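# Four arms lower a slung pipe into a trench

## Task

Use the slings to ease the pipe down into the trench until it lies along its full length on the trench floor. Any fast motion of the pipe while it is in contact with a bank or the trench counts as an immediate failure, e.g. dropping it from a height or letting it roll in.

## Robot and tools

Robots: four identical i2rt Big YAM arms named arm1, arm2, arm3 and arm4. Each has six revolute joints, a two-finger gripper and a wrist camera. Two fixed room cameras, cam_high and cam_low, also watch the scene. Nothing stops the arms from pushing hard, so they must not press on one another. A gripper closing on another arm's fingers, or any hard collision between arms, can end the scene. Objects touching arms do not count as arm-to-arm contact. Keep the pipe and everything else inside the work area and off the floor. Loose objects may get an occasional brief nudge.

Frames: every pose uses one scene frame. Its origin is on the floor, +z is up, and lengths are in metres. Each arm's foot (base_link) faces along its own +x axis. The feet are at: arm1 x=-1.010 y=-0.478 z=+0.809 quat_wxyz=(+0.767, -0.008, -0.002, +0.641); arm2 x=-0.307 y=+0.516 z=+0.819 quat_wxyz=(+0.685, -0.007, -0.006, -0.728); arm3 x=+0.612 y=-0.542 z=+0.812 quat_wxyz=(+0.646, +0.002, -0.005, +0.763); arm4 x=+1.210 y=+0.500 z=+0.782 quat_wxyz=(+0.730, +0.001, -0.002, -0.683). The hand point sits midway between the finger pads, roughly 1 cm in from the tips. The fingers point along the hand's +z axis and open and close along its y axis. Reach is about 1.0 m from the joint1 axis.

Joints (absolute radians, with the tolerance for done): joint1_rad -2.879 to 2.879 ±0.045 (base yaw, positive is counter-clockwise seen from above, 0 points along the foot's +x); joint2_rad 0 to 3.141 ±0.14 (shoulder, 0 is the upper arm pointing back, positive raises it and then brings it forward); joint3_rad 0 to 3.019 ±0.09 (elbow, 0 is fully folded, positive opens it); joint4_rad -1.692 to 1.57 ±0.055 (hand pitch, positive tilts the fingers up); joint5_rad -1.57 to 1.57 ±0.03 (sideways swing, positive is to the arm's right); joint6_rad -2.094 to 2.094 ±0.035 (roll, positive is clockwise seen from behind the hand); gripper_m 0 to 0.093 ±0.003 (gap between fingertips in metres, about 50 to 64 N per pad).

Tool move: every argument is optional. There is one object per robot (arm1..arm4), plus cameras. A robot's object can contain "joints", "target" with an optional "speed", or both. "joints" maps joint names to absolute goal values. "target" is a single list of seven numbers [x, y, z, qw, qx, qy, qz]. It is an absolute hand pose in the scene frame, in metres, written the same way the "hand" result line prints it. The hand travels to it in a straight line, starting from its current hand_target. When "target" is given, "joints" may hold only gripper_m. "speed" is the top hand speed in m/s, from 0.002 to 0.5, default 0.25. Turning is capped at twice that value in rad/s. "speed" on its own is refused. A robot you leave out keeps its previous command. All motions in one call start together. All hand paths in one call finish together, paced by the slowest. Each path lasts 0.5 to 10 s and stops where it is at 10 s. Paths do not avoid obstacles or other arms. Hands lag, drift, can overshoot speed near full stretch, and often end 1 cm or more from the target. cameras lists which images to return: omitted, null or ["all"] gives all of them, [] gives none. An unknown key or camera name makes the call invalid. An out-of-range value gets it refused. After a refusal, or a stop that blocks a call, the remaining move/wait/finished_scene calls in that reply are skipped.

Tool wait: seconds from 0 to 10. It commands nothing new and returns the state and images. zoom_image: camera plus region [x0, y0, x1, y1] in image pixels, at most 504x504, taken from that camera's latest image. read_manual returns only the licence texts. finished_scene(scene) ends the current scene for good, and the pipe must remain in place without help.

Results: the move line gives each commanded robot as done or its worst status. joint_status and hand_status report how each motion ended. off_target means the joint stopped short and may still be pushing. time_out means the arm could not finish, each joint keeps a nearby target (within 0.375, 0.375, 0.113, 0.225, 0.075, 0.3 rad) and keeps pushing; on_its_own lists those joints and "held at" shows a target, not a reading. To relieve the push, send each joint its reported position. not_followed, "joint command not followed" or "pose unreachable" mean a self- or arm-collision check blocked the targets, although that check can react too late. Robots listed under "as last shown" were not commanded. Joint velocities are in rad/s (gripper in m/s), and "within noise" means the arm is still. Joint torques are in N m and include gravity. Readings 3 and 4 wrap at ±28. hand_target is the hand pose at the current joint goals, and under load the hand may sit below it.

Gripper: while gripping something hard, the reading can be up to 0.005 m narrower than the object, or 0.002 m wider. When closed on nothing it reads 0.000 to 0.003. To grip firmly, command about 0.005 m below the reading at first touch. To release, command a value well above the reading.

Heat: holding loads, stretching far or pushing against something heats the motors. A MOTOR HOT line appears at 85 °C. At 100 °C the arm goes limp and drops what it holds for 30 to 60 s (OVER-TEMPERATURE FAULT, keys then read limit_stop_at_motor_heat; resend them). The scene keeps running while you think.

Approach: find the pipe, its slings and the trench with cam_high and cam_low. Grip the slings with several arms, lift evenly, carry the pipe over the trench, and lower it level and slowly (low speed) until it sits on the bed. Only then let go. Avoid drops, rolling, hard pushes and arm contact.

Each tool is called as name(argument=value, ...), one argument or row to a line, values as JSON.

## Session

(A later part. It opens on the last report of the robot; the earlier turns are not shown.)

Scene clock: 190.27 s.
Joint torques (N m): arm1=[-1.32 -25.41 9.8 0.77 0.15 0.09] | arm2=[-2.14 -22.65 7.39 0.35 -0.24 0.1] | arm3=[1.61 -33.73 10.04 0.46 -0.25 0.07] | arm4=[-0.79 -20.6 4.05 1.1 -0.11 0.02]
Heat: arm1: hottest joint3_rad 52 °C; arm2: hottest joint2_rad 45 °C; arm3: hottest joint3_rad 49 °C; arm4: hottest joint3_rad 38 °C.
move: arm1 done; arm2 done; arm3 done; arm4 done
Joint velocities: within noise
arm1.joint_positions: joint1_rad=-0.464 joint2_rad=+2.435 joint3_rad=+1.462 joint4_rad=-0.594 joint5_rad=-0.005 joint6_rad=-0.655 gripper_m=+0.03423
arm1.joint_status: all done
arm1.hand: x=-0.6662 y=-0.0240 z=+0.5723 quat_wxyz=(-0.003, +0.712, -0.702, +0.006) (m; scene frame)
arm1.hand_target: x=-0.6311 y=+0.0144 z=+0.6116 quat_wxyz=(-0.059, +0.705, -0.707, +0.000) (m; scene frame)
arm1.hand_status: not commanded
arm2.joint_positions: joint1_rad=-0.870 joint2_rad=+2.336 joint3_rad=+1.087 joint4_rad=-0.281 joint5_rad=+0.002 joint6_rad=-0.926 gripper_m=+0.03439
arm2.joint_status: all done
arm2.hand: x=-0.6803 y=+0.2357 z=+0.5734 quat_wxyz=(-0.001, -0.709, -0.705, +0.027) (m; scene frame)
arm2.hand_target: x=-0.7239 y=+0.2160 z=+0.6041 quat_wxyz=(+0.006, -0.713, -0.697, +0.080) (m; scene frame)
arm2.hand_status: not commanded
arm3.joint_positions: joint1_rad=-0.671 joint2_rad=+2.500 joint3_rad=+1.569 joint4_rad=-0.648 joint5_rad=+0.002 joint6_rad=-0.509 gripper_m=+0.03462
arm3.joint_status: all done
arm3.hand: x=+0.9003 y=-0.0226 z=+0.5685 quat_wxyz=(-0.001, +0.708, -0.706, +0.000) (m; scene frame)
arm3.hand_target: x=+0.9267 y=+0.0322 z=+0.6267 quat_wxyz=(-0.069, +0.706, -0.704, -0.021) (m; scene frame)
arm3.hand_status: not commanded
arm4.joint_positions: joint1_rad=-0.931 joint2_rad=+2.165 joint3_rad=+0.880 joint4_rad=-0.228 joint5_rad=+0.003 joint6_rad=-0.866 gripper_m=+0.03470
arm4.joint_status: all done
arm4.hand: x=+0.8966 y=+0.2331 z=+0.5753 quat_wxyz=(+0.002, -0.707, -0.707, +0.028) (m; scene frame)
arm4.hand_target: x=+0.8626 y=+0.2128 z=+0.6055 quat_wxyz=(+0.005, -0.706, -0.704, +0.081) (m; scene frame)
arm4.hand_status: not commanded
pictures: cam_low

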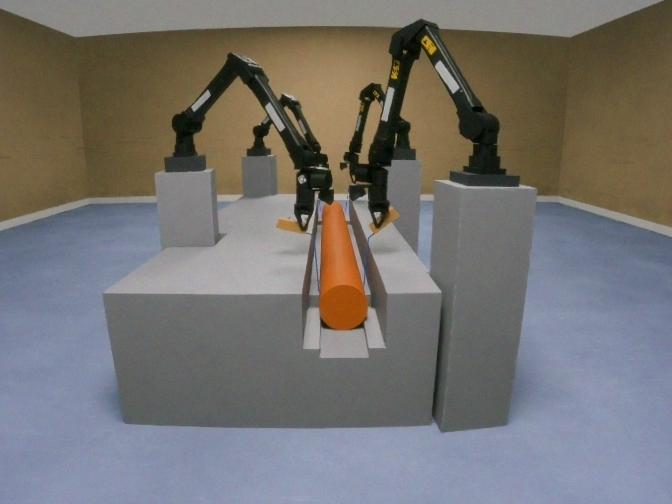

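move(
  arm1={"joints": {"joint2_rad": 2.424, "joint3_rad": 1.532, "joint4_rad": -0.569}},
  arm2={"joints": {"joint2_rad": 2.316, "joint3_rad": 1.129, "joint4_rad": -0.238}},
  arm3={"joints": {"joint2_rad": 2.461, "joint3_rad": 1.639, "joint4_rad": -0.619}},
  arm4={"joints": {"joint2_rad": 2.135, "joint3_rad": 0.900, "joint4_rad": -0.175}},
  cameras=[],
)

move(
  arm1={"joints": {"joint2_rad": 2.452, "joint3_rad": 1.535, "joint4_rad": -0.549}},
  arm2={"joints": {"joint2_rad": 2.346, "joint3_rad": 1.130, "joint4_rad": -0.213}},
  arm3={"joints": {"joint2_rad": 2.489, "joint3_rad": 1.643, "joint4_rad": -0.600}},
  arm4={"joints": {"joint2_rad": 2.169, "joint3_rad": 0.899, "joint4_rad": -0.144}},
  cameras=[],
)

move(
  arm1={"joints": {"joint2_rad": 2.480, "joint3_rad": 1.538, "joint4_rad": -0.529}},
  arm2={"joints": {"joint2_rad": 2.376, "joint3_rad": 1.131, "joint4_rad": -0.188}},
  arm3={"joints": {"joint2_rad": 2.517, "joint3_rad": 1.647, "joint4_rad": -0.581}},
  arm4={"joints": {"joint2_rad": 2.203, "joint3_rad": 0.898, "joint4_rad": -0.113}},
  cameras=["cam_low"],
)

zoom_image(
  camera="cam_low",
  region=[230, 180, 450, 400],
)

Scene clock: 198.73 s.
Joint torques (N m): arm1=[-1.03 -24.12 9.42 1.02 0.15 0.11] | arm2=[-1.85 -20.89 6.93 0.46 -0.25 0.1] | arm3=[1.55 -31.62 9.47 0.66 -0.25 0.08] | arm4=[-0.62 -18.55 3.96 1.25 -0.11 0.02]
Heat: arm1: hottest joint3_rad 50 °C; arm2: hottest joint2_rad 43 °C; arm3: hottest joint2_rad 49 °C; arm4: hottest joint3_rad 37 °C.
move: arm1 done; arm2 done; arm3 done; arm4 done
Joint velocities: within noise
arm1.joint_positions: joint1_rad=-0.464 joint2_rad=+2.439 joint3_rad=+1.475 joint4_rad=-0.580 joint5_rad=-0.005 joint6_rad=-0.655 gripper_m=+0.03423
arm1.joint_status: all done
arm1.hand: x=-0.6603 y=-0.0161 z=+0.5735 quat_wxyz=(-0.015, +0.712, -0.702, +0.004) (m; scene frame)
arm1.hand_target: x=-0.6326 y=+0.0120 z=+0.5962 quat_wxyz=(-0.056, +0.705, -0.707, +0.001) (m; scene frame)
arm1.hand_status: not commanded
arm2.joint_positions: joint1_rad=-0.873 joint2_rad=+2.345 joint3_rad=+1.093 joint4_rad=-0.257 joint5_rad=+0.002 joint6_rad=-0.926 gripper_m=+0.03439
arm2.joint_status: all done
arm2.hand: x=-0.6860 y=+0.2332 z=+0.5706 quat_wxyz=(+0.000, -0.710, -0.703, +0.037) (m; scene frame)
arm2.hand_target: x=-0.7207 y=+0.2181 z=+0.5905 quat_wxyz=(+0.006, -0.713, -0.697, +0.079) (m; scene frame)
arm2.hand_status: not commanded
arm3.joint_positions: joint1_rad=-0.671 joint2_rad=+2.503 joint3_rad=+1.581 joint4_rad=-0.633 joint5_rad=+0.002 joint6_rad=-0.509 gripper_m=+0.03462
arm3.joint_status: all done
arm3.hand: x=+0.9047 y=-0.0146 z=+0.5693 quat_wxyz=(-0.013, +0.708, -0.706, -0.004) (m; scene frame)
arm3.hand_target: x=+0.9255 y=+0.0301 z=+0.6110 quat_wxyz=(-0.067, +0.706, -0.704, -0.020) (m; scene frame)
arm3.hand_status: not commanded
arm4.joint_positions: joint1_rad=-0.933 joint2_rad=+2.175 joint3_rad=+0.880 joint4_rad=-0.199 joint5_rad=+0.003 joint6_rad=-0.866 gripper_m=+0.03470
arm4.joint_status: all done
arm4.hand: x=+0.8930 y=+0.2311 z=+0.5722 quat_wxyz=(+0.002, -0.707, -0.706, +0.038) (m; scene frame)
arm4.hand_target: x=+0.8655 y=+0.2153 z=+0.5919 quat_wxyz=(+0.005, -0.706, -0.704, +0.079) (m; scene frame)
arm4.hand_status: not commanded
pictures: none
No camera images: "cameras" was empty.

Scene clock: 199.57 s.
Joint torques (N m): arm1=[-1.03 -21.13 8.46 1.29 0.11 0.11] | arm2=[-1.73 -19.55 6.32 0.49 -0.24 0.1] | arm3=[1.49 -29.63 8.77 0.73 -0.25 0.07] | arm4=[-0.5 -16.91 3.81 1.2 -0.1 0.03]
Heat: arm1: hottest joint3_rad 50 °C; arm2: hottest joint2_rad 43 °C; arm3: hottest joint2_rad 49 °C; arm4: hottest joint3_rad 37 °C.
move: arm1 done; arm2 done; arm3 done; arm4 done
Joint velocities: within noise
arm1.joint_positions: joint1_rad=-0.464 joint2_rad=+2.441 joint3_rad=+1.492 joint4_rad=-0.563 joint5_rad=-0.004 joint6_rad=-0.655 gripper_m=+0.03423
arm1.joint_status: all done
arm1.hand: x=-0.6528 y=-0.0062 z=+0.5761 quat_wxyz=(-0.031, +0.712, -0.702, +0.002) (m; scene frame)
arm1.hand_target: x=-0.6345 y=+0.0090 z=+0.5807 quat_wxyz=(-0.053, +0.705, -0.707, +0.001) (m; scene frame)
arm1.hand_status: not commanded
arm2.joint_positions: joint1_rad=-0.875 joint2_rad=+2.359 joint3_rad=+1.100 joint4_rad=-0.232 joint5_rad=+0.002 joint6_rad=-0.926 gripper_m=+0.03439
arm2.joint_status: all done
arm2.hand: x=-0.6901 y=+0.2310 z=+0.5655 quat_wxyz=(+0.001, -0.710, -0.702, +0.046) (m; scene frame)
arm2.hand_target: x=-0.7170 y=+0.2203 z=+0.5771 quat_wxyz=(+0.006, -0.713, -0.697, +0.077) (m; scene frame)
arm2.hand_status: not commanded
arm3.joint_positions: joint1_rad=-0.671 joint2_rad=+2.506 joint3_rad=+1.597 joint4_rad=-0.613 joint5_rad=+0.002 joint6_rad=-0.509 gripper_m=+0.03462
arm3.joint_status: all done
arm3.hand: x=+0.9106 y=-0.0040 z=+0.5715 quat_wxyz=(-0.028, +0.708, -0.706, -0.008) (m; scene frame)
arm3.hand_target: x=+0.9242 y=+0.0277 z=+0.5951 quat_wxyz=(-0.065, +0.707, -0.704, -0.020) (m; scene frame)
arm3.hand_status: not commanded
arm4.joint_positions: joint1_rad=-0.935 joint2_rad=+2.190 joint3_rad=+0.880 joint4_rad=-0.166 joint5_rad=+0.003 joint6_rad=-0.866 gripper_m=+0.03470
arm4.joint_status: all done
arm4.hand: x=+0.8906 y=+0.2298 z=+0.5667 quat_wxyz=(+0.003, -0.707, -0.705, +0.046) (m; scene frame)
arm4.hand_target: x=+0.8688 y=+0.2178 z=+0.5786 quat_wxyz=(+0.005, -0.706, -0.704, +0.077) (m; scene frame)
arm4.hand_status: not commanded
pictures: none
No camera images: "cameras" was empty.

Scene clock: 200.23 s.
Joint torques (N m): arm1=[-0.97 -19.72 8.05 1.13 0.11 0.05] | arm2=[-1.67 -18.32 5.86 0.43 -0.23 0.09] | arm3=[1.55 -27.75 8.39 0.72 -0.25 0.08] | arm4=[-0.5 -15.15 3.66 1.07 -0.06 0.03]
Heat: arm1: hottest joint3_rad 50 °C; arm2: hottest joint2_rad 43 °C; arm3: hottest joint2_rad 49 °C; arm4: hottest joint3_rad 37 °C.
move: arm1 done; arm2 done; arm3 done; arm4 done
Joint velocities: within noise
arm1.joint_positions: joint1_rad=-0.464 joint2_rad=+2.446 joint3_rad=+1.503 joint4_rad=-0.542 joint5_rad=-0.003 joint6_rad=-0.655 gripper_m=+0.03423
arm1.joint_status: all done
arm1.hand: x=-0.6471 y=+0.0012 z=+0.5761 quat_wxyz=(-0.044, +0.711, -0.701, +0.001) (m; scene frame)
arm1.hand_target: x=-0.6365 y=+0.0060 z=+0.5655 quat_wxyz=(-0.051, +0.705, -0.707, +0.001) (m; scene frame)
arm1.hand_status: not commanded
arm2.joint_positions: joint1_rad=-0.877 joint2_rad=+2.374 joint3_rad=+1.106 joint4_rad=-0.205 joint5_rad=+0.002 joint6_rad=-0.926 gripper_m=+0.03439
arm2.joint_status: all done
arm2.hand: x=-0.6945 y=+0.2288 z=+0.5602 quat_wxyz=(+0.003, -0.711, -0.701, +0.055) (m; scene frame)
arm2.hand_target: x=-0.7132 y=+0.2231 z=+0.5636 quat_wxyz=(+0.005, -0.713, -0.697, +0.075) (m; scene frame)
arm2.hand_status: not commanded
arm3.joint_positions: joint1_rad=-0.671 joint2_rad=+2.511 joint3_rad=+1.607 joint4_rad=-0.593 joint5_rad=+0.002 joint6_rad=-0.509 gripper_m=+0.03462
arm3.joint_status: all done
arm3.hand: x=+0.9149 y=+0.0038 z=+0.5720 quat_wxyz=(-0.040, +0.708, -0.705, -0.011) (m; scene frame)
arm3.hand_target: x=+0.9226 y=+0.0248 z=+0.5790 quat_wxyz=(-0.062, +0.707, -0.705, -0.019) (m; scene frame)
arm3.hand_status: not commanded
arm4.joint_positions: joint1_rad=-0.935 joint2_rad=+2.204 joint3_rad=+0.880 joint4_rad=-0.131 joint5_rad=+0.002 joint6_rad=-0.866 gripper_m=+0.03470
arm4.joint_status: all done
arm4.hand: x=+0.8876 y=+0.2273 z=+0.5623 quat_wxyz=(+0.003, -0.707, -0.705, +0.057) (m; scene frame)
arm4.hand_target: x=+0.8724 y=+0.2207 z=+0.5655 quat_wxyz=(+0.005, -0.706, -0.704, +0.075) (m; scene frame)
arm4.hand_status: not commanded
pictures: cam_low

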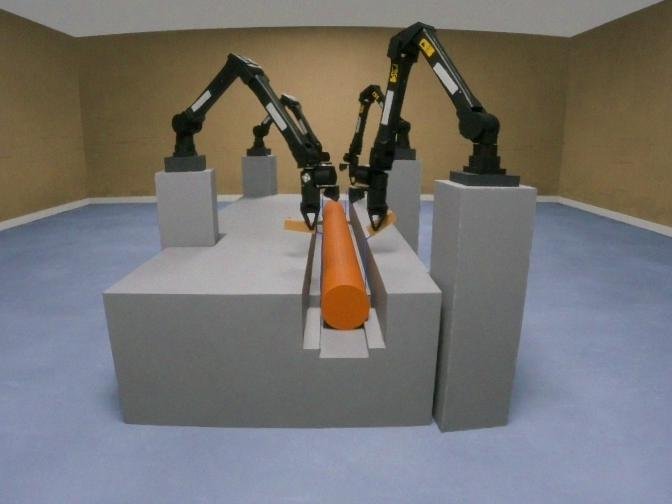

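Scaled by 2.291.

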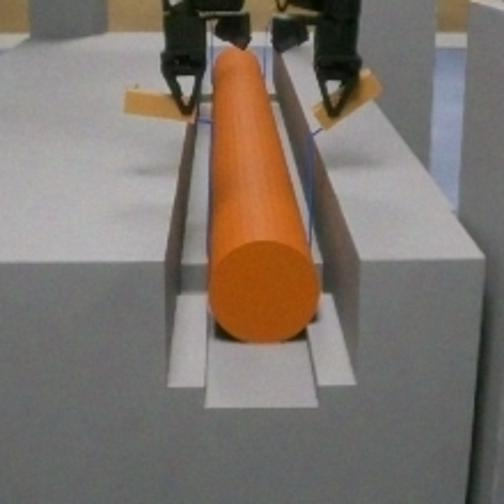

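move(
  arm1={"target": [-0.660, -0.130, 0.51, 0, 0.7071, -0.7071, 0], "speed": 0.12},
  arm2={"target": [-0.685, 0.263, 0.50, 0, 0.7071, 0.7071, 0], "speed": 0.12},
  arm3={"target": [0.905, -0.130, 0.51, 0, 0.7071, -0.7071, 0], "speed": 0.12},
  arm4={"target": [0.890, 0.263, 0.50, 0, 0.7071, 0.7071, 0], "speed": 0.12},
  cameras=["cam_low"],
)

zoom_image(
  camera="cam_low",
  region=[230, 180, 450, 400],
)

Scene clock: 206.80 s.
Joint torques (N m): arm1=[-1.03 -17.38 3.21 0.9 -0.05 -0.06] | arm2=[-1.55 -18.26 4.26 -0.91 -0.05 0.08] | arm3=[0.85 -23.77 3.4 0.4 -0.08 -0.09] | arm4=[-0.5 -14.56 2.67 -0.16 0.2 0.01]
Heat: arm1: hottest joint3_rad 49 °C; arm2: hottest joint2_rad 43 °C; arm3: hottest joint2_rad 47 °C; arm4: hottest joint3_rad 36 °C.
move: arm1 off_target; arm2 done; arm3 done; arm4 done
Joint velocities: within noise
arm1.joint_positions: joint1_rad=-0.600 joint2_rad=+2.462 joint3_rad=+1.268 joint4_rad=-0.360 joint5_rad=-0.016 joint6_rad=-0.773 gripper_m=+0.03423
arm1.joint_status: not commanded
arm1.hand: x=-0.6544 y=-0.1206 z=+0.5250 quat_wxyz=(-0.010, +0.705, -0.709, +0.000) (m; scene frame)
arm1.hand_target: x=-0.6604 y=-0.1302 z=+0.5105 quat_wxyz=(+0.000, +0.707, -0.707, +0.000) (m; scene frame)
arm1.hand_status: off_target (0.019 m and 1.2 deg from the pose sent, 0.148 m and 5.1 deg at the start)
arm2.joint_positions: joint1_rad=-0.910 joint2_rad=+2.522 joint3_rad=+1.156 joint4_rad=-0.220 joint5_rad=+0.011 joint6_rad=-0.977 gripper_m=+0.03439
arm2.joint_status: not commanded
arm2.hand: x=-0.6751 y=+0.2623 z=+0.4998 quat_wxyz=(-0.001, -0.705, -0.709, -0.002) (m; scene frame)
arm2.hand_target: x=-0.6850 y=+0.2630 z=+0.5002 quat_wxyz=(+0.000, -0.707, -0.707, +0.000) (m; scene frame)
arm2.hand_status: done (0.010 m and 0.4 deg from the pose sent, 0.070 m and 6.3 deg at the start)
arm3.joint_positions: joint1_rad=-0.779 joint2_rad=+2.511 joint3_rad=+1.311 joint4_rad=-0.383 joint5_rad=+0.001 joint6_rad=-0.610 gripper_m=+0.03462
arm3.joint_status: not commanded
arm3.hand: x=+0.9030 y=-0.1285 z=+0.5140 quat_wxyz=(+0.001, +0.706, -0.708, -0.001) (m; scene frame)
arm3.hand_target: x=+0.9050 y=-0.1301 z=+0.5100 quat_wxyz=(+0.000, +0.707, -0.707, +0.000) (m; scene frame)
arm3.hand_status: done (0.005 m and 0.3 deg from the pose sent, 0.148 m and 4.8 deg at the start)
arm4.joint_positions: joint1_rad=-0.988 joint2_rad=+2.368 joint3_rad=+0.935 joint4_rad=-0.132 joint5_rad=+0.000 joint6_rad=-0.920 gripper_m=+0.03470
arm4.joint_status: not commanded
arm4.hand: x=+0.8967 y=+0.2615 z=+0.5034 quat_wxyz=(-0.002, -0.708, -0.706, +0.002) (m; scene frame)
arm4.hand_target: x=+0.8900 y=+0.2630 z=+0.5002 quat_wxyz=(+0.000, -0.707, -0.707, +0.000) (m; scene frame)
arm4.hand_status: done (0.008 m and 0.4 deg from the pose sent, 0.072 m and 6.5 deg at the start)
pictures: cam_low

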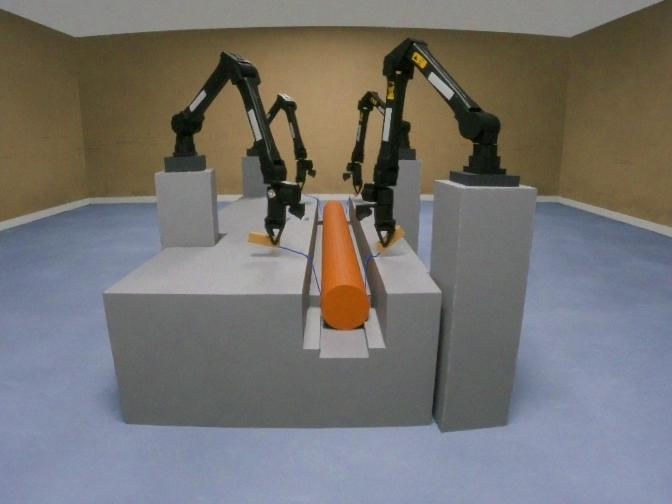

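Scaled by 2.291.

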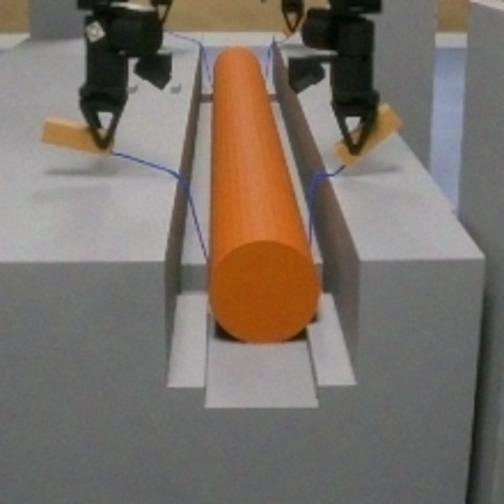

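move(
  arm1={"target": [-0.660, -0.135, 0.460, 0, 0.7071, -0.7071, 0], "speed": 0.08},
  arm2={"target": [-0.685, 0.275, 0.467, 0, 0.7071, 0.7071, 0], "speed": 0.08},
  arm3={"target": [0.904, -0.138, 0.466, 0, 0.7071, -0.7071, 0], "speed": 0.08},
  arm4={"target": [0.892, 0.270, 0.471, 0, 0.7071, 0.7071, 0], "speed": 0.08},
  cameras=[],
)

move(
  arm1={"joints": {"gripper_m": 0.037}},
  arm2={"joints": {"gripper_m": 0.037}},
  arm3={"joints": {"gripper_m": 0.037}},
  arm4={"joints": {"gripper_m": 0.037}},
  cameras=["cam_low"],
)

zoom_image(
  camera="cam_low",
  region=[230, 180, 450, 400],
)

Scene clock: 211.93 s.
Joint torques (N m): arm1=[-0.67 -14.56 5.86 1.7 0.07 -0.02] | arm2=[-2.08 -12.16 5.75 1.09 0.57 0.2] | arm3=[0.56 -21.42 4.63 0.77 -0.06 -0.01] | arm4=[-0.5 -8.41 3.75 1.81 0.48 0.11]
Heat: arm1: hottest joint3_rad 48 °C; arm2: hottest joint2_rad 42 °C; arm3: hottest joint2_rad 45 °C; arm4: hottest joint3_rad 36 °C.
move: arm1 off_target; arm2 off_target; arm3 off_target; arm4 off_target
Joint velocities: within noise
arm1.joint_positions: joint1_rad=-0.606 joint2_rad=+2.543 joint3_rad=+1.278 joint4_rad=-0.316 joint5_rad=-0.019 joint6_rad=-0.785 gripper_m=+0.03423
arm1.joint_status: not commanded
arm1.hand: x=-0.6653 y=-0.1353 z=+0.4882 quat_wxyz=(+0.004, +0.708, -0.707, -0.002) (m; scene frame)
arm1.hand_target: x=-0.6613 y=-0.1363 z=+0.4617 quat_wxyz=(+0.000, +0.707, -0.707, +0.000) (m; scene frame)
arm1.hand_status: off_target (0.029 m and 0.5 deg from the pose sent, 0.067 m and 1.2 deg at the start)
arm2.joint_positions: joint1_rad=-0.926 joint2_rad=+2.530 joint3_rad=+1.162 joint4_rad=-0.220 joint5_rad=-0.004 joint6_rad=-1.013 gripper_m=+0.03439
arm2.joint_status: not commanded
arm2.hand: x=-0.6773 y=+0.2660 z=+0.4966 quat_wxyz=(-0.009, -0.698, -0.716, -0.001) (m; scene frame)
arm2.hand_target: x=-0.6832 y=+0.2758 z=+0.4693 quat_wxyz=(+0.000, -0.707, -0.707, +0.000) (m; scene frame)
arm2.hand_status: off_target (0.032 m and 1.8 deg from the pose sent, 0.036 m and 0.4 deg at the start)
arm3.joint_positions: joint1_rad=-0.782 joint2_rad=+2.587 joint3_rad=+1.325 joint4_rad=-0.329 joint5_rad=+0.000 joint6_rad=-0.623 gripper_m=+0.03462
arm3.joint_status: not commanded
arm3.hand: x=+0.8972 y=-0.1396 z=+0.4791 quat_wxyz=(+0.006, +0.709, -0.705, -0.001) (m; scene frame)
arm3.hand_target: x=+0.9037 y=-0.1385 z=+0.4664 quat_wxyz=(+0.000, +0.707, -0.707, +0.000) (m; scene frame)
arm3.hand_status: off_target (0.015 m and 0.7 deg from the pose sent, 0.049 m and 0.2 deg at the start)
arm4.joint_positions: joint1_rad=-0.998 joint2_rad=+2.375 joint3_rad=+0.936 joint4_rad=-0.128 joint5_rad=-0.008 joint6_rad=-0.941 gripper_m=+0.03470
arm4.joint_status: not commanded
arm4.hand: x=+0.8957 y=+0.2638 z=+0.5011 quat_wxyz=(-0.006, -0.704, -0.710, +0.002) (m; scene frame)
arm4.hand_target: x=+0.8937 y=+0.2709 z=+0.4735 quat_wxyz=(+0.000, -0.707, -0.707, +0.000) (m; scene frame)
arm4.hand_status: off_target (0.031 m and 0.9 deg from the pose sent, 0.034 m and 0.4 deg at the start)
pictures: none
No camera images: "cameras" was empty.

Scene clock: 212.57 s.
Joint torques (N m): arm1=[-1.08 -17.44 4.07 1.01 0.06 -0.08] | arm2=[-1.44 -18.61 2.59 -0.14 -0.14 0.2] | arm3=[0.38 -22.07 4.1 0.5 -0.09 -0.02] | arm4=[-0.44 -14.8 1.18 0.46 0.03 0.11]
Heat: arm1: hottest joint3_rad 48 °C; arm2: hottest joint2_rad 42 °C; arm3: hottest joint2_rad 45 °C; arm4: hottest joint3_rad 36 °C.
move: arm1 done; arm2 done; arm3 done; arm4 done
Joint velocities: within noise
arm1.joint_positions: joint1_rad=-0.606 joint2_rad=+2.572 joint3_rad=+1.302 joint4_rad=-0.296 joint5_rad=-0.018 joint6_rad=-0.785 gripper_m=+0.03695
arm1.joint_status: all done
arm1.hand: x=-0.6606 y=-0.1311 z=+0.4772 quat_wxyz=(-0.004, +0.708, -0.706, -0.001) (m; scene frame)
arm1.hand_target: x=-0.6612 y=-0.1362 z=+0.4618 quat_wxyz=(+0.000, +0.707, -0.707, +0.000) (m; scene frame)
arm1.hand_status: not commanded
arm2.joint_positions: joint1_rad=-0.935 joint2_rad=+2.601 joint3_rad=+1.192 joint4_rad=-0.188 joint5_rad=+0.013 joint6_rad=-1.013 gripper_m=+0.03696
arm2.joint_status: all done
arm2.hand: x=-0.6756 y=+0.2750 z=+0.4687 quat_wxyz=(-0.002, -0.701, -0.713, -0.007) (m; scene frame)
arm2.hand_target: x=-0.6831 y=+0.2757 z=+0.4693 quat_wxyz=(+0.000, -0.707, -0.707, +0.000) (m; scene frame)
arm2.hand_status: not commanded
arm3.joint_positions: joint1_rad=-0.782 joint2_rad=+2.593 joint3_rad=+1.331 joint4_rad=-0.322 joint5_rad=+0.001 joint6_rad=-0.623 gripper_m=+0.03692
arm3.joint_status: all done
arm3.hand: x=+0.8990 y=-0.1374 z=+0.4768 quat_wxyz=(+0.002, +0.709, -0.705, -0.001) (m; scene frame)
arm3.hand_target: x=+0.9038 y=-0.1384 z=+0.4665 quat_wxyz=(+0.000, +0.707, -0.707, +0.000) (m; scene frame)
arm3.hand_status: not commanded
arm4.joint_positions: joint1_rad=-0.999 joint2_rad=+2.444 joint3_rad=+0.965 joint4_rad=-0.092 joint5_rad=+0.004 joint6_rad=-0.941 gripper_m=+0.03697
arm4.joint_status: all done
arm4.hand: x=+0.8962 y=+0.2671 z=+0.4768 quat_wxyz=(+0.000, -0.704, -0.710, -0.001) (m; scene frame)
arm4.hand_target: x=+0.8938 y=+0.2709 z=+0.4734 quat_wxyz=(+0.000, -0.707, -0.707, +0.000) (m; scene frame)
arm4.hand_status: not commanded
pictures: cam_low

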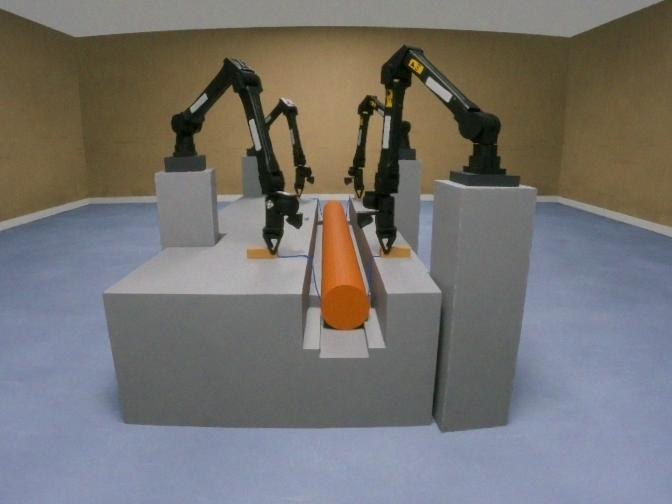

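Scaled by 2.291.

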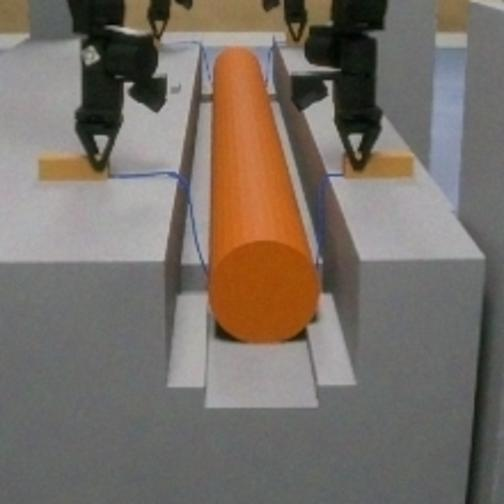

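Open fully and raise.

move(
  arm1={"joints": {"gripper_m": 0.08}},
  arm2={"joints": {"gripper_m": 0.08}},
  arm3={"joints": {"gripper_m": 0.08}},
  arm4={"joints": {"gripper_m": 0.08}},
  cameras=[],
)

move(
  arm1={"target": [-0.661, -0.138, 0.64, 0, 0.7071, -0.7071, 0], "speed": 0.2},
  arm2={"target": [-0.677, 0.275, 0.64, 0, 0.7071, 0.7071, 0], "speed": 0.2},
  arm3={"target": [0.900, -0.142, 0.64, 0, 0.7071, -0.7071, 0], "speed": 0.2},
  arm4={"target": [0.896, 0.270, 0.64, 0, 0.7071, 0.7071, 0], "speed": 0.2},
  cameras=["cam_low", "cam_high"],
)

zoom_image(
  camera="cam_low",
  region=[230, 180, 450, 400],
)

zoom_image(
  camera="cam_high",
  region=[180, 100, 520, 430],
)

Scene clock: 218.47 s.
Joint torques (N m): arm1=[-0.97 -17.08 3.96 0.92 0.01 -0.03] | arm2=[-1.44 -18.67 2.59 -0.13 -0.13 0.2] | arm3=[0.38 -22.12 4.14 0.46 -0.1 -0.03] | arm4=[-0.5 -14.97 1.13 0.47 0.03 0.11]
Heat: arm1: hottest joint3_rad 47 °C; arm2: hottest joint2_rad 43 °C; arm3: hottest joint2_rad 45 °C; arm4: hottest joint3_rad 35 °C.
move: arm1 done; arm2 done; arm3 done; arm4 done
Joint velocities: within noise
arm1.joint_positions: joint1_rad=-0.606 joint2_rad=+2.572 joint3_rad=+1.302 joint4_rad=-0.296 joint5_rad=-0.018 joint6_rad=-0.785 gripper_m=+0.07990
arm1.joint_status: all done
arm1.hand: x=-0.6606 y=-0.1311 z=+0.4772 quat_wxyz=(-0.004, +0.708, -0.706, -0.001) (m; scene frame)
arm1.hand_target: x=-0.6612 y=-0.1362 z=+0.4618 quat_wxyz=(+0.000, +0.707, -0.707, +0.000) (m; scene frame)
arm1.hand_status: not commanded
arm2.joint_positions: joint1_rad=-0.935 joint2_rad=+2.601 joint3_rad=+1.192 joint4_rad=-0.188 joint5_rad=+0.013 joint6_rad=-1.013 gripper_m=+0.07992
arm2.joint_status: all done
arm2.hand: x=-0.6756 y=+0.2750 z=+0.4687 quat_wxyz=(-0.002, -0.701, -0.713, -0.007) (m; scene frame)
arm2.hand_target: x=-0.6831 y=+0.2757 z=+0.4693 quat_wxyz=(+0.000, -0.707, -0.707, +0.000) (m; scene frame)
arm2.hand_status: not commanded
arm3.joint_positions: joint1_rad=-0.782 joint2_rad=+2.593 joint3_rad=+1.331 joint4_rad=-0.321 joint5_rad=+0.001 joint6_rad=-0.623 gripper_m=+0.07989
arm3.joint_status: all done
arm3.hand: x=+0.8992 y=-0.1371 z=+0.4768 quat_wxyz=(+0.001, +0.709, -0.705, -0.001) (m; scene frame)
arm3.hand_target: x=+0.9038 y=-0.1384 z=+0.4665 quat_wxyz=(+0.000, +0.707, -0.707, +0.000) (m; scene frame)
arm3.hand_status: not commanded
arm4.joint_positions: joint1_rad=-0.999 joint2_rad=+2.445 joint3_rad=+0.965 joint4_rad=-0.092 joint5_rad=+0.004 joint6_rad=-0.941 gripper_m=+0.07988
arm4.joint_status: all done
arm4.hand: x=+0.8966 y=+0.2674 z=+0.4764 quat_wxyz=(+0.000, -0.704, -0.710, -0.001) (m; scene frame)
arm4.hand_target: x=+0.8938 y=+0.2709 z=+0.4733 quat_wxyz=(+0.000, -0.707, -0.707, +0.000) (m; scene frame)
arm4.hand_status: not commanded
pictures: none
No camera images: "cameras" was empty.

Scene clock: 220.07 s.
Joint torques (N m): arm1=[-1.03 -18.49 4.22 0.2 0.04 -0.12] | arm2=[-0.32 -17.03 4.18 -0.88 -0.13 0.23] | arm3=[0.73 -22.59 4.33 -0.31 -0.1 0.02] | arm4=[0.03 -14.21 3.06 -0.18 0.04 0.21]
Heat: arm1: hottest joint3_rad 46 °C; arm2: hottest joint2_rad 43 °C; arm3: hottest joint2_rad 45 °C; arm4: hottest joint3_rad 35 °C.
move: arm1 done; arm2 done; arm3 done; arm4 done
Joint velocities: within noise
arm1.joint_positions: joint1_rad=-0.611 joint2_rad=+2.173 joint3_rad=+1.147 joint4_rad=-0.528 joint5_rad=-0.018 joint6_rad=-0.787 gripper_m=+0.07990
arm1.joint_status: not commanded
arm1.hand: x=-0.6590 y=-0.1295 z=+0.6420 quat_wxyz=(-0.010, +0.707, -0.707, -0.001) (m; scene frame)
arm1.hand_target: x=-0.6611 y=-0.1378 z=+0.6400 quat_wxyz=(+0.000, +0.707, -0.707, +0.000) (m; scene frame)
arm1.hand_status: done (0.009 m and 1.2 deg from the pose sent, 0.163 m and 0.5 deg at the start)
arm2.joint_positions: joint1_rad=-0.935 joint2_rad=+2.151 joint3_rad=+1.005 joint4_rad=-0.420 joint5_rad=+0.013 joint6_rad=-1.000 gripper_m=+0.07992
arm2.joint_status: not commanded
arm2.hand: x=-0.6823 y=+0.2734 z=+0.6404 quat_wxyz=(+0.002, -0.706, -0.708, +0.008) (m; scene frame)
arm2.hand_target: x=-0.6772 y=+0.2749 z=+0.6401 quat_wxyz=(+0.000, -0.707, -0.707, +0.000) (m; scene frame)
arm2.hand_status: done (0.006 m and 0.9 deg from the pose sent, 0.171 m and 1.3 deg at the start)
arm3.joint_positions: joint1_rad=-0.782 joint2_rad=+2.195 joint3_rad=+1.164 joint4_rad=-0.538 joint5_rad=+0.001 joint6_rad=-0.623 gripper_m=+0.07989
arm3.joint_status: not commanded
arm3.hand: x=+0.8994 y=-0.1377 z=+0.6411 quat_wxyz=(-0.005, +0.709, -0.705, -0.002) (m; scene frame)
arm3.hand_target: x=+0.9000 y=-0.1420 z=+0.6400 quat_wxyz=(+0.000, +0.707, -0.707, +0.000) (m; scene frame)
arm3.hand_status: done (0.005 m and 0.7 deg from the pose sent, 0.163 m and 0.4 deg at the start)
arm4.joint_positions: joint1_rad=-0.999 joint2_rad=+1.977 joint3_rad=+0.828 joint4_rad=-0.409 joint5_rad=+0.004 joint6_rad=-0.941 gripper_m=+0.07989
arm4.joint_status: not commanded
arm4.hand: x=+0.8938 y=+0.2663 z=+0.6383 quat_wxyz=(+0.001, -0.704, -0.710, +0.005) (m; scene frame)
arm4.hand_target: x=+0.8960 y=+0.2699 z=+0.6400 quat_wxyz=(+0.000, -0.707, -0.707, +0.000) (m; scene frame)
arm4.hand_status: done (0.005 m and 0.7 deg from the pose sent, 0.164 m and 0.5 deg at the start)
pictures: cam_high, cam_low

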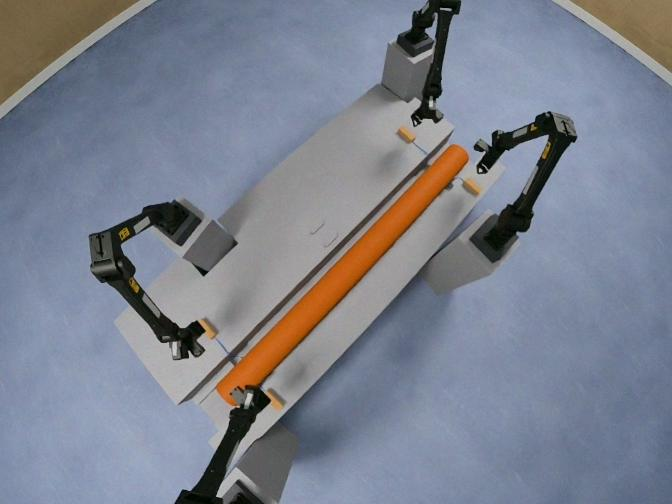

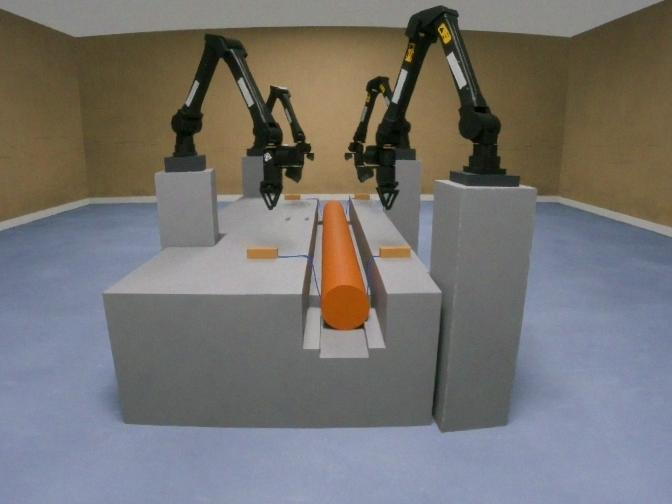

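Scaled by 2.291.

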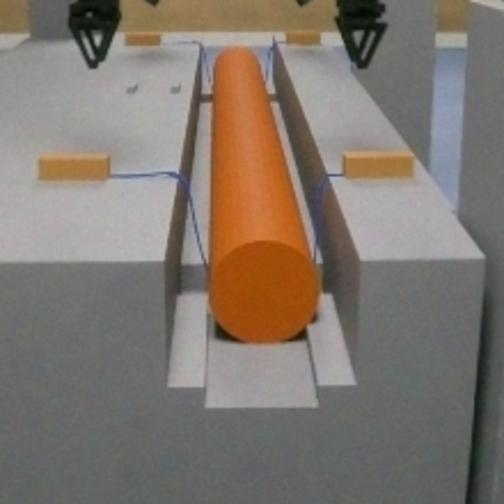

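Scaled by 1.482.

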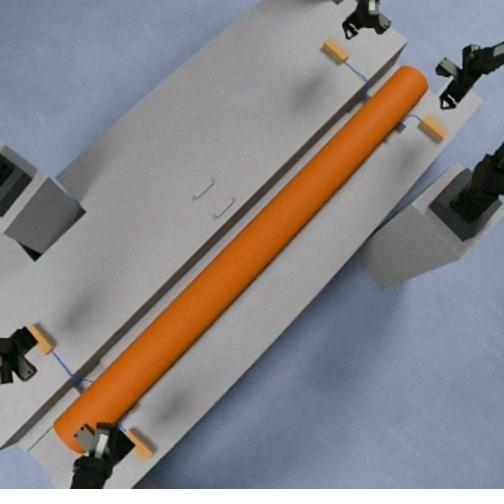

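finished_scene(
  scene=2,
)

The scene is finished: the task was done.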